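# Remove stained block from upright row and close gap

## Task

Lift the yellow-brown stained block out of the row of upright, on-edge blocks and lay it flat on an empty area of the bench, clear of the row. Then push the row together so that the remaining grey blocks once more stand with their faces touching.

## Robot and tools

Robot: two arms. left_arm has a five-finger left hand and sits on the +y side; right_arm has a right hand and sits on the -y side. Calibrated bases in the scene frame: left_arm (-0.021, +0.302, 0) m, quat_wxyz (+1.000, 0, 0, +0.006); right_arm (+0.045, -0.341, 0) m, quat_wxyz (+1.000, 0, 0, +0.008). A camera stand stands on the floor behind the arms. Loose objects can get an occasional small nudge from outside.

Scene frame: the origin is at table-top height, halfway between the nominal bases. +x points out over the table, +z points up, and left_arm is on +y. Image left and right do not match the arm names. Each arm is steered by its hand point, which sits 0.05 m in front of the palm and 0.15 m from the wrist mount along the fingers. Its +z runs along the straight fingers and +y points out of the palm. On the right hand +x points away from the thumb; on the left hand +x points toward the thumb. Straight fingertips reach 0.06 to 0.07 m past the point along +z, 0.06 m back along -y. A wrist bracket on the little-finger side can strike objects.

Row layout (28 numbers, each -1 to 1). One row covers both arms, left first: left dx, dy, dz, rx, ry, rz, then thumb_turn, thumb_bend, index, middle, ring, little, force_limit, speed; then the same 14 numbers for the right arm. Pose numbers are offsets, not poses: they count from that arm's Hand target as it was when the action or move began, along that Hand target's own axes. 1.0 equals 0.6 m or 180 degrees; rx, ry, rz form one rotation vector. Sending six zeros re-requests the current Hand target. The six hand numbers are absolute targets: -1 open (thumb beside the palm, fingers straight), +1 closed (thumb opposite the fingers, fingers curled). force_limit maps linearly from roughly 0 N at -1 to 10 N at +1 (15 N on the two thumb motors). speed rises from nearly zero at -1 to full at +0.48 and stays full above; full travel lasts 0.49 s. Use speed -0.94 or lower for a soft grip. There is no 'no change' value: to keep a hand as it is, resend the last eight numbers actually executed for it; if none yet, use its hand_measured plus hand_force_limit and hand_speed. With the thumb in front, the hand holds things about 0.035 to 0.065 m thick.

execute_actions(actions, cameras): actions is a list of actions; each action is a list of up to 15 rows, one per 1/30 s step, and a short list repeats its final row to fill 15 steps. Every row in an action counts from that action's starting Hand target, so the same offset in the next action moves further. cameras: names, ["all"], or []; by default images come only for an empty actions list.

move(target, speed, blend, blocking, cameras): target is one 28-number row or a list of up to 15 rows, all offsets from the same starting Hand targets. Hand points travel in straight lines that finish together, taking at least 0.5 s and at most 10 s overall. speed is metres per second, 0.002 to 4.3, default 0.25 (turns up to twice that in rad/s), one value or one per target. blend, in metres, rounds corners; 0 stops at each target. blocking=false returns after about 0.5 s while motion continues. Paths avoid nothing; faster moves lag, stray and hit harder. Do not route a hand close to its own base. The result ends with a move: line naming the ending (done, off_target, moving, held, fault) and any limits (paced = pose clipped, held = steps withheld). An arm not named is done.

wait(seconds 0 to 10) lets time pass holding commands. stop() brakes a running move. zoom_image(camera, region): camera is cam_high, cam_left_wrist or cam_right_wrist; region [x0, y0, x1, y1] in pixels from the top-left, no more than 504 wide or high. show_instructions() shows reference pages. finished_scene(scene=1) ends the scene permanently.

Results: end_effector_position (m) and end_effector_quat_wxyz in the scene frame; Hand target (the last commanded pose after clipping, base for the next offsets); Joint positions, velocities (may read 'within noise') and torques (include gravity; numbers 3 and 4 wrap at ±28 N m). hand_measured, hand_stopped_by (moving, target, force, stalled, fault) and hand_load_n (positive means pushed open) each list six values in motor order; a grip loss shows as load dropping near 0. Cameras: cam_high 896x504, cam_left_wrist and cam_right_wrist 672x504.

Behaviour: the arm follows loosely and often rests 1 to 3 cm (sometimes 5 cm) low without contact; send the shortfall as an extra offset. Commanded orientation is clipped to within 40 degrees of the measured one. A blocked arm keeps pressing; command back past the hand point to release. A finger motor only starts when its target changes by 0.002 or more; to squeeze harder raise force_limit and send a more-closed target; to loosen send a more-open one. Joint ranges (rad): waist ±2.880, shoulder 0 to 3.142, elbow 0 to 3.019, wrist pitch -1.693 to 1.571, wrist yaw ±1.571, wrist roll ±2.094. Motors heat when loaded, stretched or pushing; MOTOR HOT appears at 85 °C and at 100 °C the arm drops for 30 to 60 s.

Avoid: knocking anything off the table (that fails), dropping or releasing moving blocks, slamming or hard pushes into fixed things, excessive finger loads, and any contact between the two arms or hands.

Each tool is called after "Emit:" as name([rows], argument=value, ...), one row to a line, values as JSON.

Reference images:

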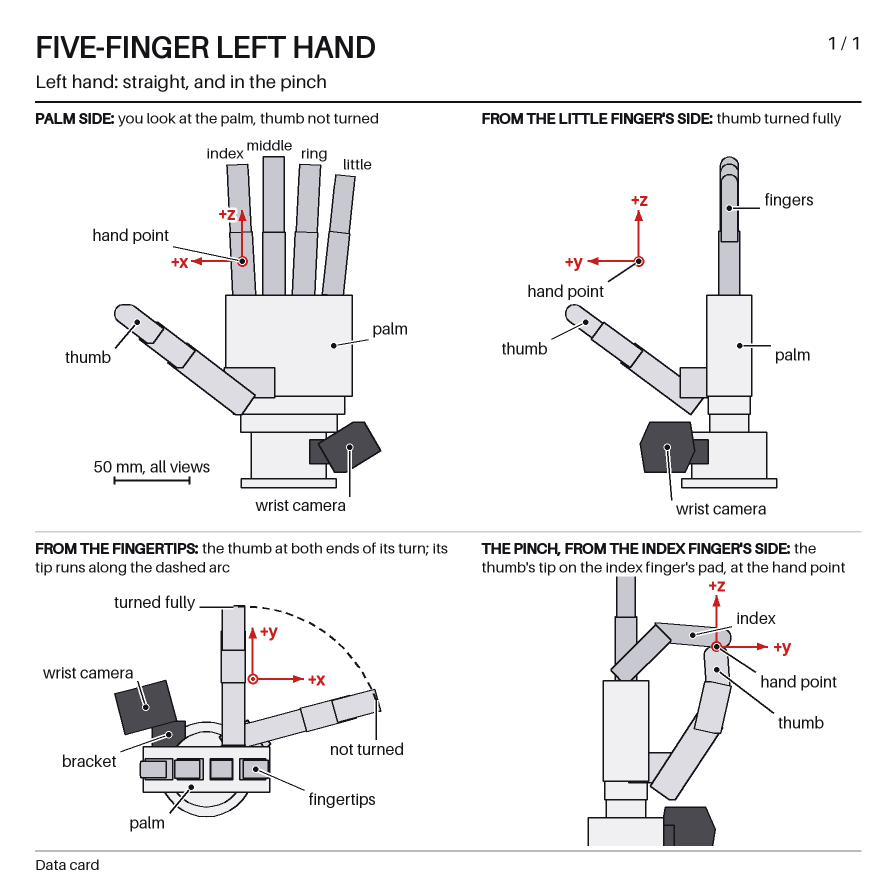

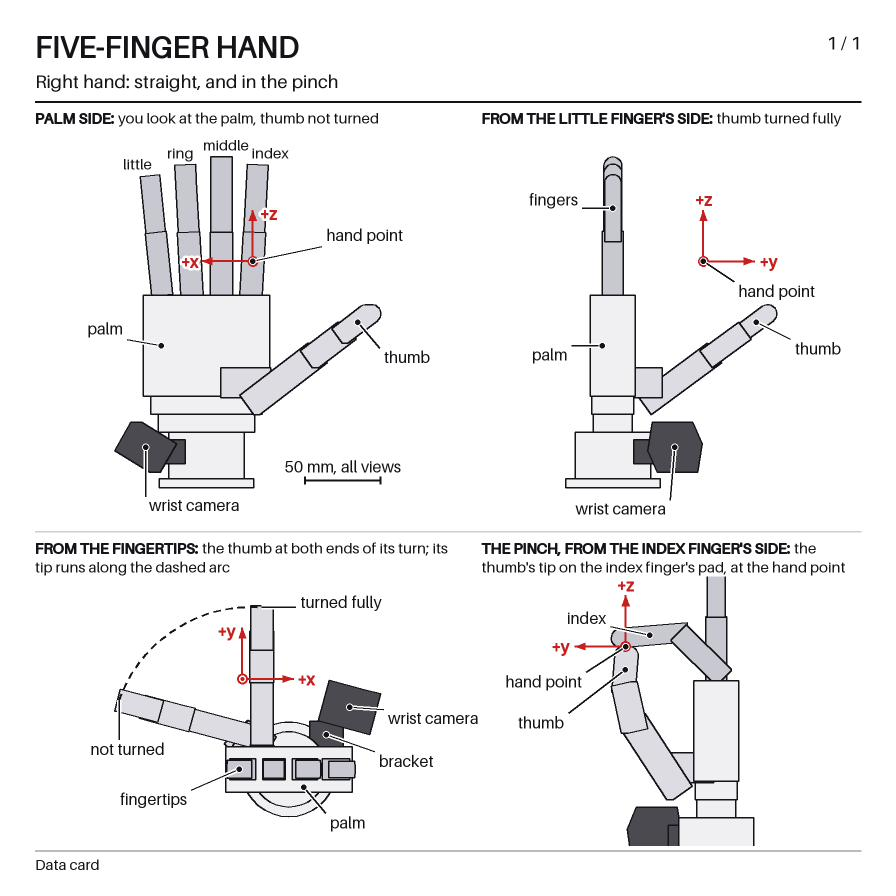

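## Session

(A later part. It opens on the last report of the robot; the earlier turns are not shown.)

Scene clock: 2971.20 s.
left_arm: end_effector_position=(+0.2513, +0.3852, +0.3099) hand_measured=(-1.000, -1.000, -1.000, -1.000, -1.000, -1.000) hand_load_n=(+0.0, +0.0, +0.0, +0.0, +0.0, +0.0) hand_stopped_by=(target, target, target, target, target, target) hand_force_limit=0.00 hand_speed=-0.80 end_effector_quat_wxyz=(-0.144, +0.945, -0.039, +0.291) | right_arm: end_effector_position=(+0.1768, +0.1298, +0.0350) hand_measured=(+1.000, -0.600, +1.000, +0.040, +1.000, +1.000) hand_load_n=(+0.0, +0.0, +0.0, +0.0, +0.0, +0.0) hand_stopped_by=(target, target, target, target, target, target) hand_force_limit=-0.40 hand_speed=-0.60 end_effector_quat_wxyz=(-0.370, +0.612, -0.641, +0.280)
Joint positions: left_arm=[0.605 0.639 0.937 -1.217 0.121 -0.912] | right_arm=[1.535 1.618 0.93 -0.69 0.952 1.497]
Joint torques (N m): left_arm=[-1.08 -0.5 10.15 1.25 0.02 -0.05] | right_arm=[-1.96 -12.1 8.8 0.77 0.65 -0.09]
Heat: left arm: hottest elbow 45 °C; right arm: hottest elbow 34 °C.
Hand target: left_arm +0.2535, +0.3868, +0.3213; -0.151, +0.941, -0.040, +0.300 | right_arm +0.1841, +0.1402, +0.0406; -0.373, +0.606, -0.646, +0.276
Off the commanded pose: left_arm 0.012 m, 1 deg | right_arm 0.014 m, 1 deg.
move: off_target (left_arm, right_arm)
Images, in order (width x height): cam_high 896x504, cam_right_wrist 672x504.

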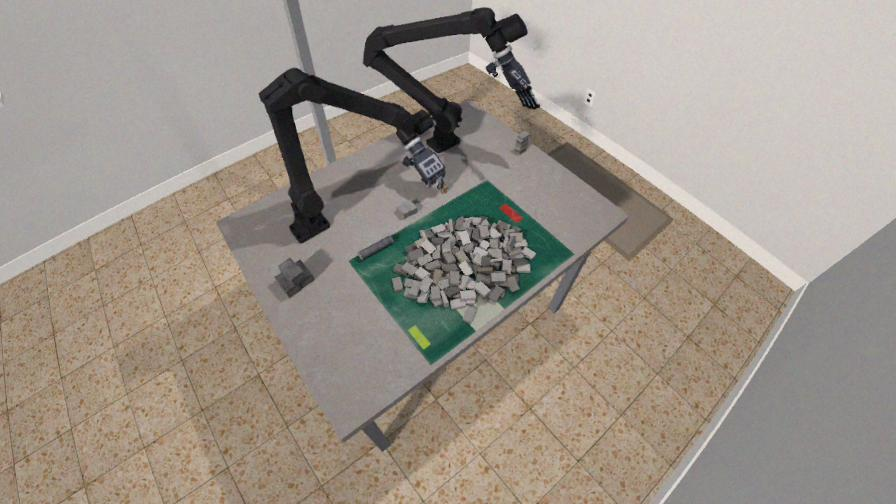

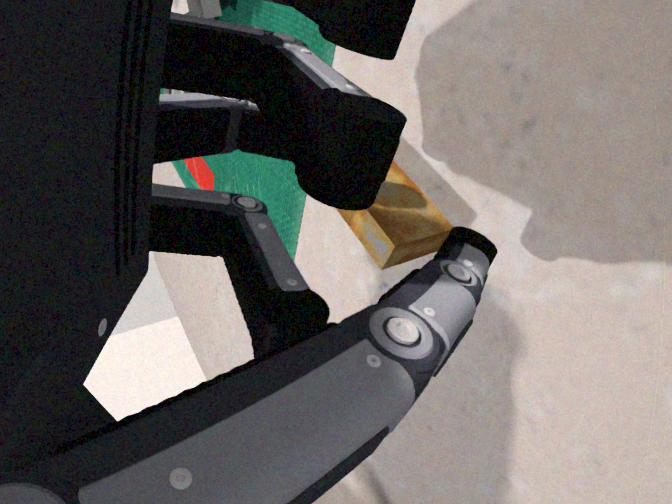

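Emit:
move(target=[0,0,0,0,0,0,-1,-1,-1,-1,-1,-1,0,-0.8,-0.0165,0.0019,0.0013,0,0,0,1,-0.6,1,0.04,1,1,-0.4,-0.6], speed=0.02, cameras=["cam_right_wrist","cam_high"])

Emit:
zoom_image(camera="cam_right_wrist", region=[280, 130, 580, 370])

Emit:
zoom_image(camera="cam_high", region=[415, 165, 465, 210])

Scene clock: 2977.57 s.
left_arm: end_effector_position=(+0.2513, +0.3852, +0.3099) hand_measured=(-1.000, -1.000, -1.000, -1.000, -1.000, -1.000) hand_load_n=(+0.0, +0.0, +0.0, +0.0, +0.0, +0.0) hand_stopped_by=(target, target, target, target, target, target) hand_force_limit=0.00 hand_speed=-0.80 end_effector_quat_wxyz=(-0.144, +0.945, -0.039, +0.291) | right_arm: end_effector_position=(+0.1769, +0.1360, +0.0347) hand_measured=(+1.000, -0.600, +1.000, +0.040, +1.000, +1.000) hand_load_n=(+0.0, +0.0, +0.0, +0.0, +0.0, +0.0) hand_stopped_by=(target, target, target, target, target, target) hand_force_limit=-0.40 hand_speed=-0.60 end_effector_quat_wxyz=(-0.371, +0.611, -0.641, +0.279)
Joint positions: left_arm=[0.605 0.639 0.937 -1.217 0.121 -0.912] | right_arm=[1.535 1.631 0.946 -0.69 0.952 1.497]
Joint torques (N m): left_arm=[-1.38 -0.62 10.06 1.13 0.04 -0.06] | right_arm=[-1.79 -11.75 9.85 0.4 0.66 -0.08]
Heat: left arm: hottest elbow 45 °C; right arm: hottest elbow 34 °C.
Hand target: left_arm +0.2535, +0.3868, +0.3213; -0.151, +0.941, -0.040, +0.300 | right_arm +0.1839, +0.1502, +0.0406; -0.373, +0.606, -0.646, +0.276
Off the commanded pose: left_arm 0.012 m, 1 deg | right_arm 0.017 m, 1 deg.
move: off_target (left_arm, right_arm)
Images, in order (width x height): cam_high 896x504, cam_right_wrist 672x504.

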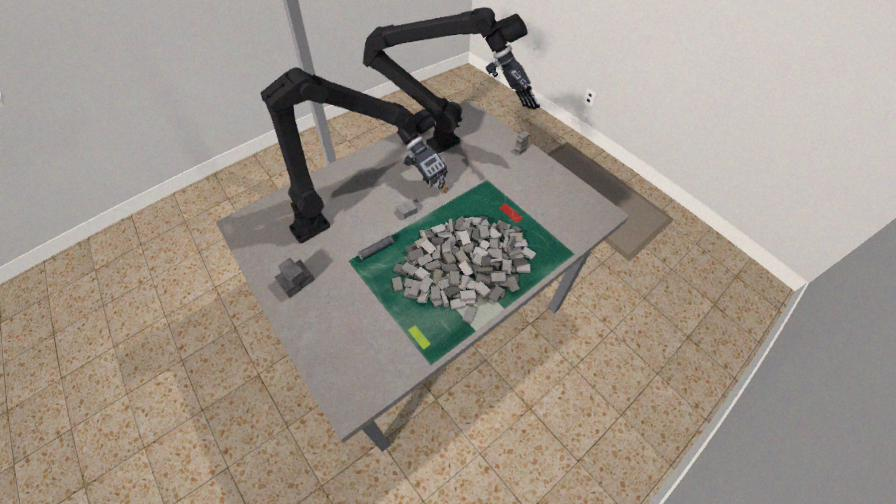

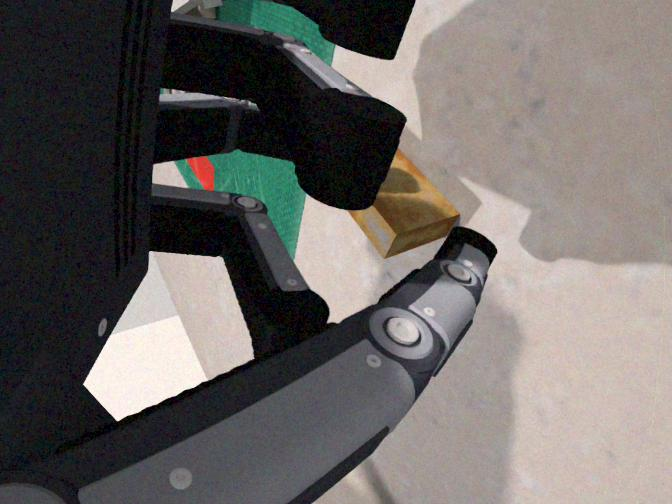

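Scaled by 1.680 from the camera's 672x504 image, which has a finer 960x720 frame.

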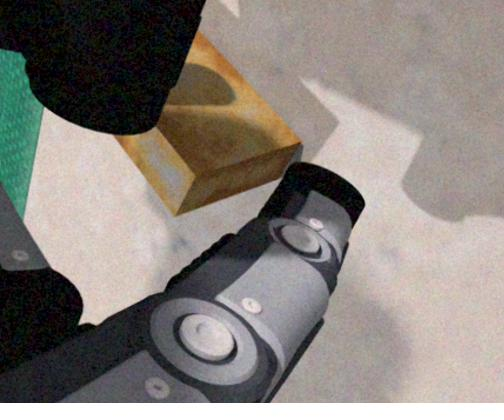

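Scaled by 10.080 from the camera's 896x504 image, which has a finer 1280x720 frame.

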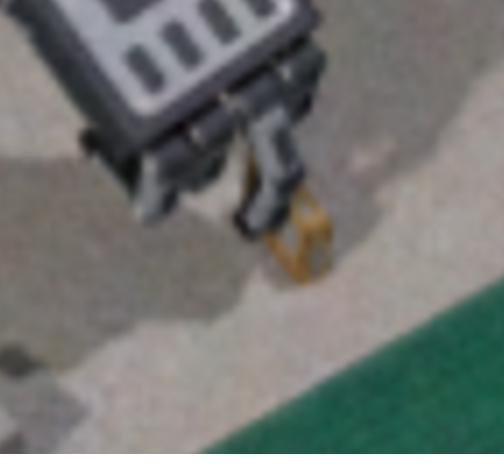

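Emit:
move(target=[0,0,0,0,0,0,-1,-1,-1,-1,-1,-1,0,-0.8,-0.0116,0.0013,0.0009,0,0,0,1,-0.6,1,0.04,1,1,-0.4,-0.6], speed=0.02, cameras=["cam_right_wrist","cam_high"])

Emit:
zoom_image(camera="cam_right_wrist", region=[280, 130, 580, 370])

Emit:
zoom_image(camera="cam_high", region=[415, 165, 465, 210])

Scene clock: 2984.83 s.
left_arm: end_effector_position=(+0.2513, +0.3852, +0.3099) hand_measured=(-1.000, -1.000, -1.000, -1.000, -1.000, -1.000) hand_load_n=(+0.0, -0.5, +0.0, +0.0, +0.0, +0.0) hand_stopped_by=(target, target, target, target, target, target) hand_force_limit=0.00 hand_speed=-0.80 end_effector_quat_wxyz=(-0.144, +0.945, -0.039, +0.291) | right_arm: end_effector_position=(+0.1771, +0.1449, +0.0356) hand_measured=(+1.000, -0.600, +1.000, +0.040, +1.000, +1.000) hand_load_n=(+0.0, +0.0, +0.0, +0.0, +0.0, +0.0) hand_stopped_by=(target, target, target, target, target, target) hand_force_limit=-0.40 hand_speed=-0.60 end_effector_quat_wxyz=(-0.373, +0.610, -0.642, +0.277)
Joint positions: left_arm=[0.605 0.639 0.937 -1.217 0.121 -0.912] | right_arm=[1.535 1.647 0.968 -0.69 0.952 1.497]
Joint torques (N m): left_arm=[-1.73 -0.5 10.06 1.22 0.02 -0.05] | right_arm=[-1.73 -11.99 9.8 0.14 0.66 -0.07]
Heat: left arm: hottest elbow 45 °C; right arm: hottest elbow 34 °C.
Hand target: left_arm +0.2535, +0.3868, +0.3213; -0.151, +0.941, -0.040, +0.300 | right_arm +0.1838, +0.1571, +0.0406; -0.373, +0.606, -0.646, +0.276
Off the commanded pose: left_arm 0.012 m, 1 deg | right_arm 0.015 m, 1 deg.
move: off_target (left_arm, right_arm)
Images, in order (width x height): cam_high 896x504, cam_right_wrist 672x504.

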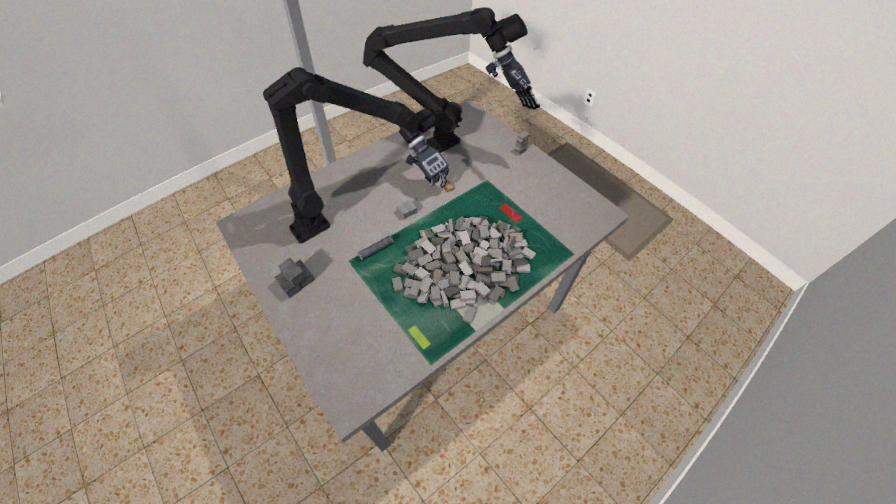

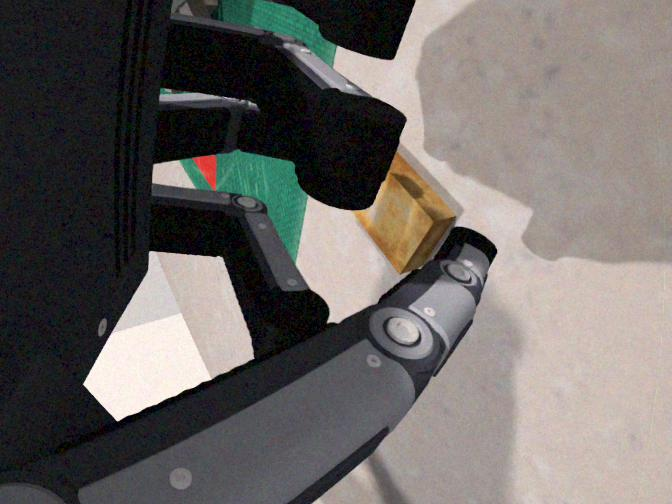

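Scaled by 1.680 from the camera's 672x504 image, which has a finer 960x720 frame.

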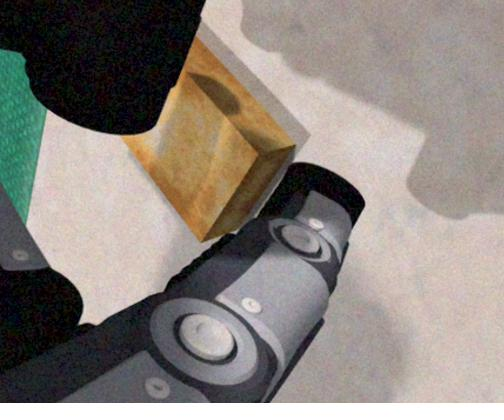

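Scaled by 10.080 from the camera's 896x504 image, which has a finer 1280x720 frame.

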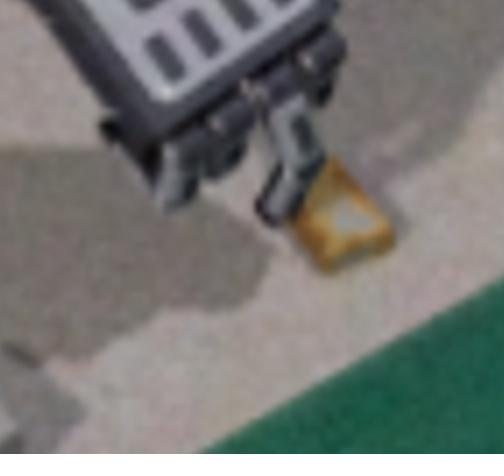

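Emit:
move([
  [0,0,0,0,0,0,-1,-1,-1,-1,-1,-1,0,-0.8,0.0121,-0.0934,-0.0732,0,0,0,1,-0.6,1,0.04,1,1,-0.4,-0.6],
  [0,0,0,0,0,0,-1,-1,-1,-1,-1,-1,0,-0.8,0.12,-0.13,-0.16,0,0,0,1,-0.6,1,0.04,1,1,-0.4,-0.6],
], speed=[0.06,0.15], blend=[0.02,0], cameras=["cam_right_wrist","cam_high"])

Emit:
zoom_image(camera="cam_high", region=[390, 165, 465, 225])

Scene clock: 2998.30 s.
left_arm: end_effector_position=(+0.2513, +0.3852, +0.3099) hand_measured=(-1.000, -1.000, -1.000, -1.000, -1.000, -1.000) hand_load_n=(-0.5, +0.0, +0.0, +0.0, +0.0, +0.0) hand_stopped_by=(target, target, target, target, target, target) hand_force_limit=0.00 hand_speed=-0.80 end_effector_quat_wxyz=(-0.144, +0.945, -0.039, +0.291) | right_arm: end_effector_position=(+0.1579, +0.0679, +0.1454) hand_measured=(+1.000, -0.600, +1.000, +0.040, +1.000, +1.000) hand_load_n=(+0.0, +0.0, +0.0, +0.0, +0.0, +0.0) hand_stopped_by=(target, target, target, target, target, target) hand_force_limit=-0.40 hand_speed=-0.60 end_effector_quat_wxyz=(-0.370, +0.604, -0.648, +0.280)
Joint positions: left_arm=[0.605 0.639 0.937 -1.217 0.121 -0.912] | right_arm=[1.586 1.318 0.943 -1.092 0.96 1.618]
Joint torques (N m): left_arm=[-1.26 -0.44 10.15 1.17 0.04 -0.03] | right_arm=[0.56 -9.99 7.79 -0.12 0.87 0.14]
Heat: left arm: hottest elbow 45 °C; right arm: hottest elbow 34 °C.
Hand target: left_arm +0.2535, +0.3868, +0.3213; -0.151, +0.941, -0.040, +0.300 | right_arm +0.1515, +0.0680, +0.1479; -0.373, +0.606, -0.646, +0.276
Off the commanded pose: left_arm 0.012 m, 1 deg | right_arm 0.007 m, 1 deg.
move: off_target (left_arm)
Images, in order (width x height): cam_high 896x504, cam_right_wrist 672x504.

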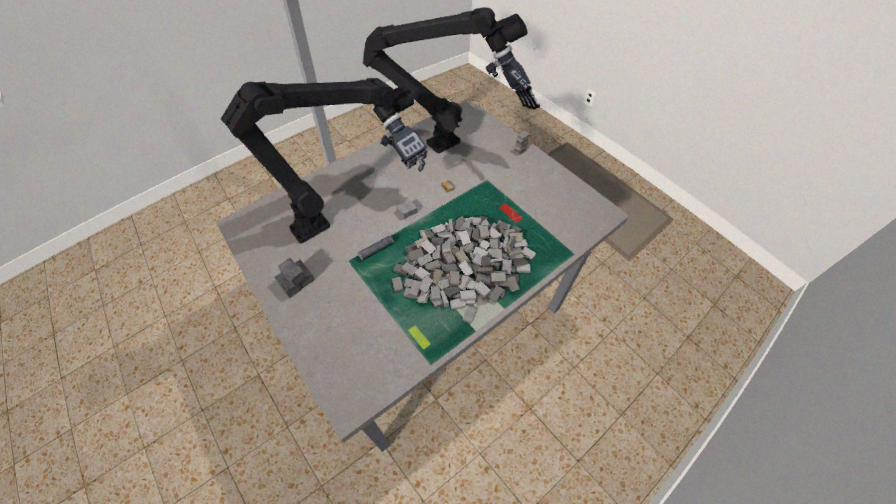

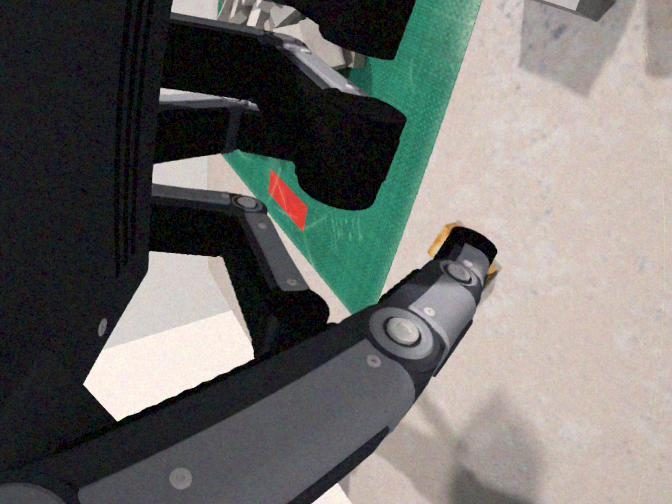

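Scaled by 6.720 from the camera's 896x504 image, which has a finer 1280x720 frame.

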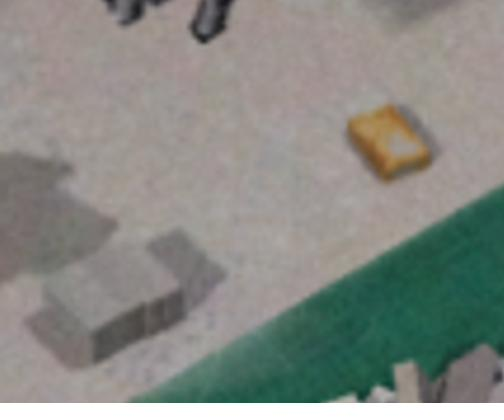

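Emit:
zoom_image(camera="cam_high", region=[392, 194, 424, 222])

Scaled by 15.750 from the camera's 896x504 image, which has a finer 1280x720 frame.

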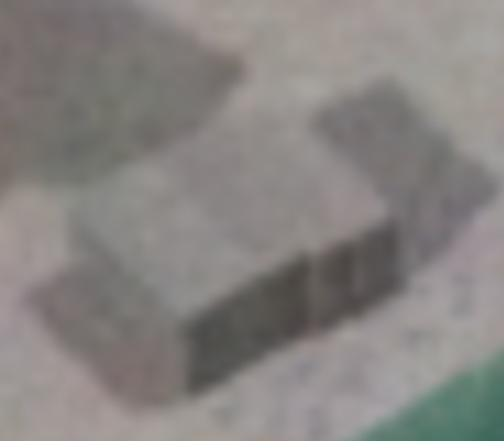

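Emit:
move(target=[0,0,0,0,0,0,-1,-1,-1,-1,-1,-1,0,-0.8,0.1989,-0.0349,0.0538,0,0,0,-1,-1,-1,-1,-1,-1,-0.4,-0.2], speed=0.15, cameras=["cam_right_wrist"])

Scene clock: 3014.10 s.
left_arm: end_effector_position=(+0.2513, +0.3852, +0.3099) hand_measured=(-1.000, -1.000, -1.000, -1.000, -1.000, -1.000) hand_load_n=(+0.0, +0.0, +0.0, +0.0, +0.0, +0.0) hand_stopped_by=(target, target, target, target, target, target) hand_force_limit=0.00 hand_speed=-0.80 end_effector_quat_wxyz=(-0.144, +0.945, -0.039, +0.291) | right_arm: end_effector_position=(+0.1867, -0.0489, +0.1264) hand_measured=(-1.000, -1.000, -1.000, -1.000, -1.000, -1.000) hand_load_n=(+0.0, +0.0, +0.0, +0.0, +0.0, +0.0) hand_stopped_by=(target, target, target, target, target, target) hand_force_limit=-0.40 hand_speed=-0.20 end_effector_quat_wxyz=(-0.371, +0.611, -0.641, +0.278)
Joint positions: left_arm=[0.605 0.639 0.937 -1.217 0.121 -0.912] | right_arm=[1.477 0.952 0.618 -0.964 0.937 1.403]
Joint torques (N m): left_arm=[-1.49 -0.44 10.13 1.17 0.03 -0.03] | right_arm=[-2.02 -5.13 8.03 1.32 0.66 -0.12]
Heat: left arm: hottest elbow 46 °C; right arm: hottest elbow 34 °C.
Hand target: left_arm +0.2535, +0.3868, +0.3213; -0.151, +0.941, -0.040, +0.300 | right_arm +0.1914, -0.0493, +0.1290; -0.373, +0.606, -0.646, +0.276
Off the commanded pose: left_arm 0.012 m, 1 deg | right_arm 0.005 m, 1 deg.
move: off_target (left_arm)
Images, in order (width x height): cam_right_wrist 672x504.

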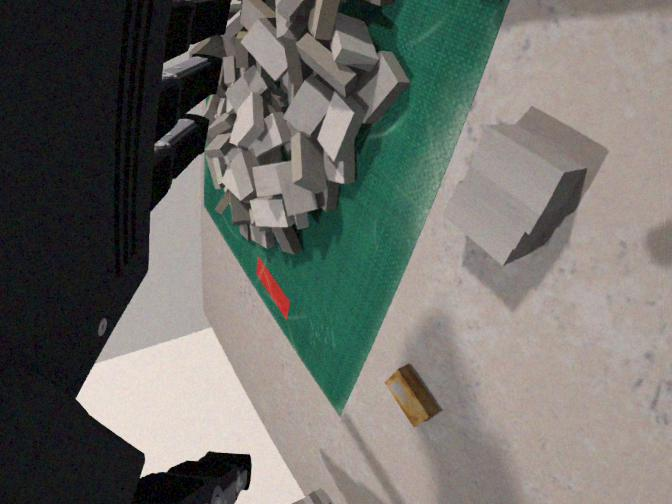

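Emit:
zoom_image(camera="cam_right_wrist", region=[420, 80, 630, 300])

Emit:
zoom_image(camera="cam_right_wrist", region=[350, 330, 480, 460])

Scaled by 2.291 from the camera's 672x504 image, which has a finer 960x720 frame.

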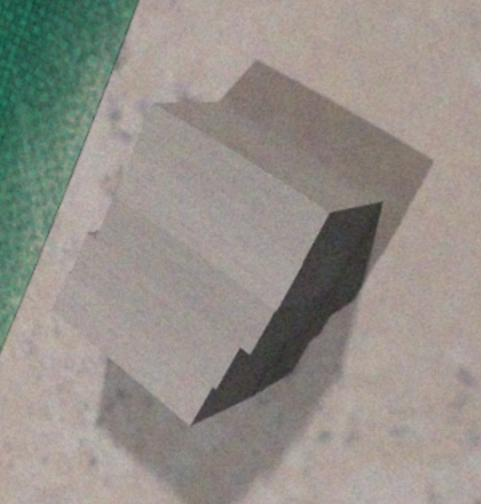

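Scaled by 3.877 from the camera's 672x504 image, which has a finer 960x720 frame.

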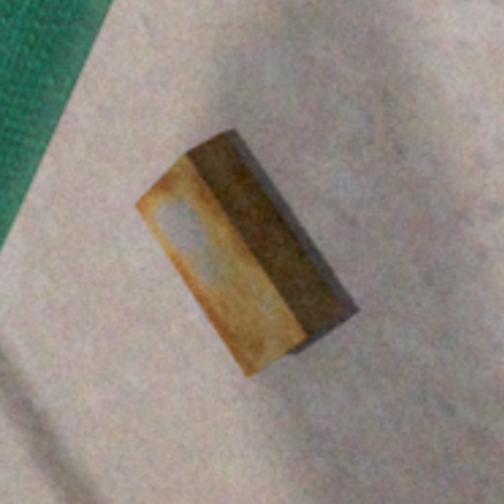

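Emit:
zoom_image(camera="cam_right_wrist", region=[435, 110, 525, 210])

Emit:
zoom_image(camera="cam_right_wrist", region=[500, 160, 600, 270])

Scaled by 5.040 from the camera's 672x504 image, which has a finer 960x720 frame.

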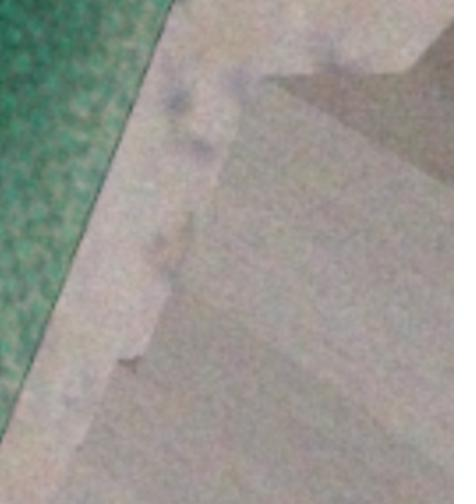

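Scaled by 4.582 from the camera's 672x504 image, which has a finer 960x720 frame.

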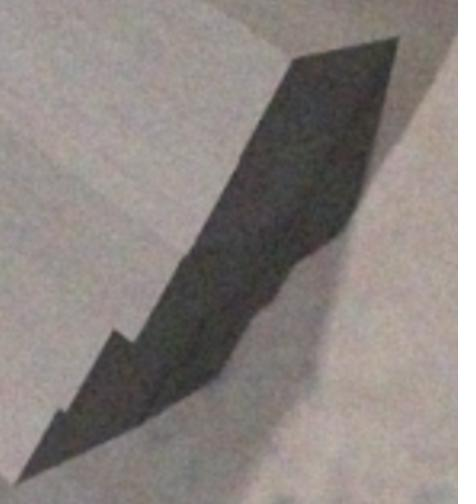

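Emit:
finished_scene()

The scene is finished: the task was done.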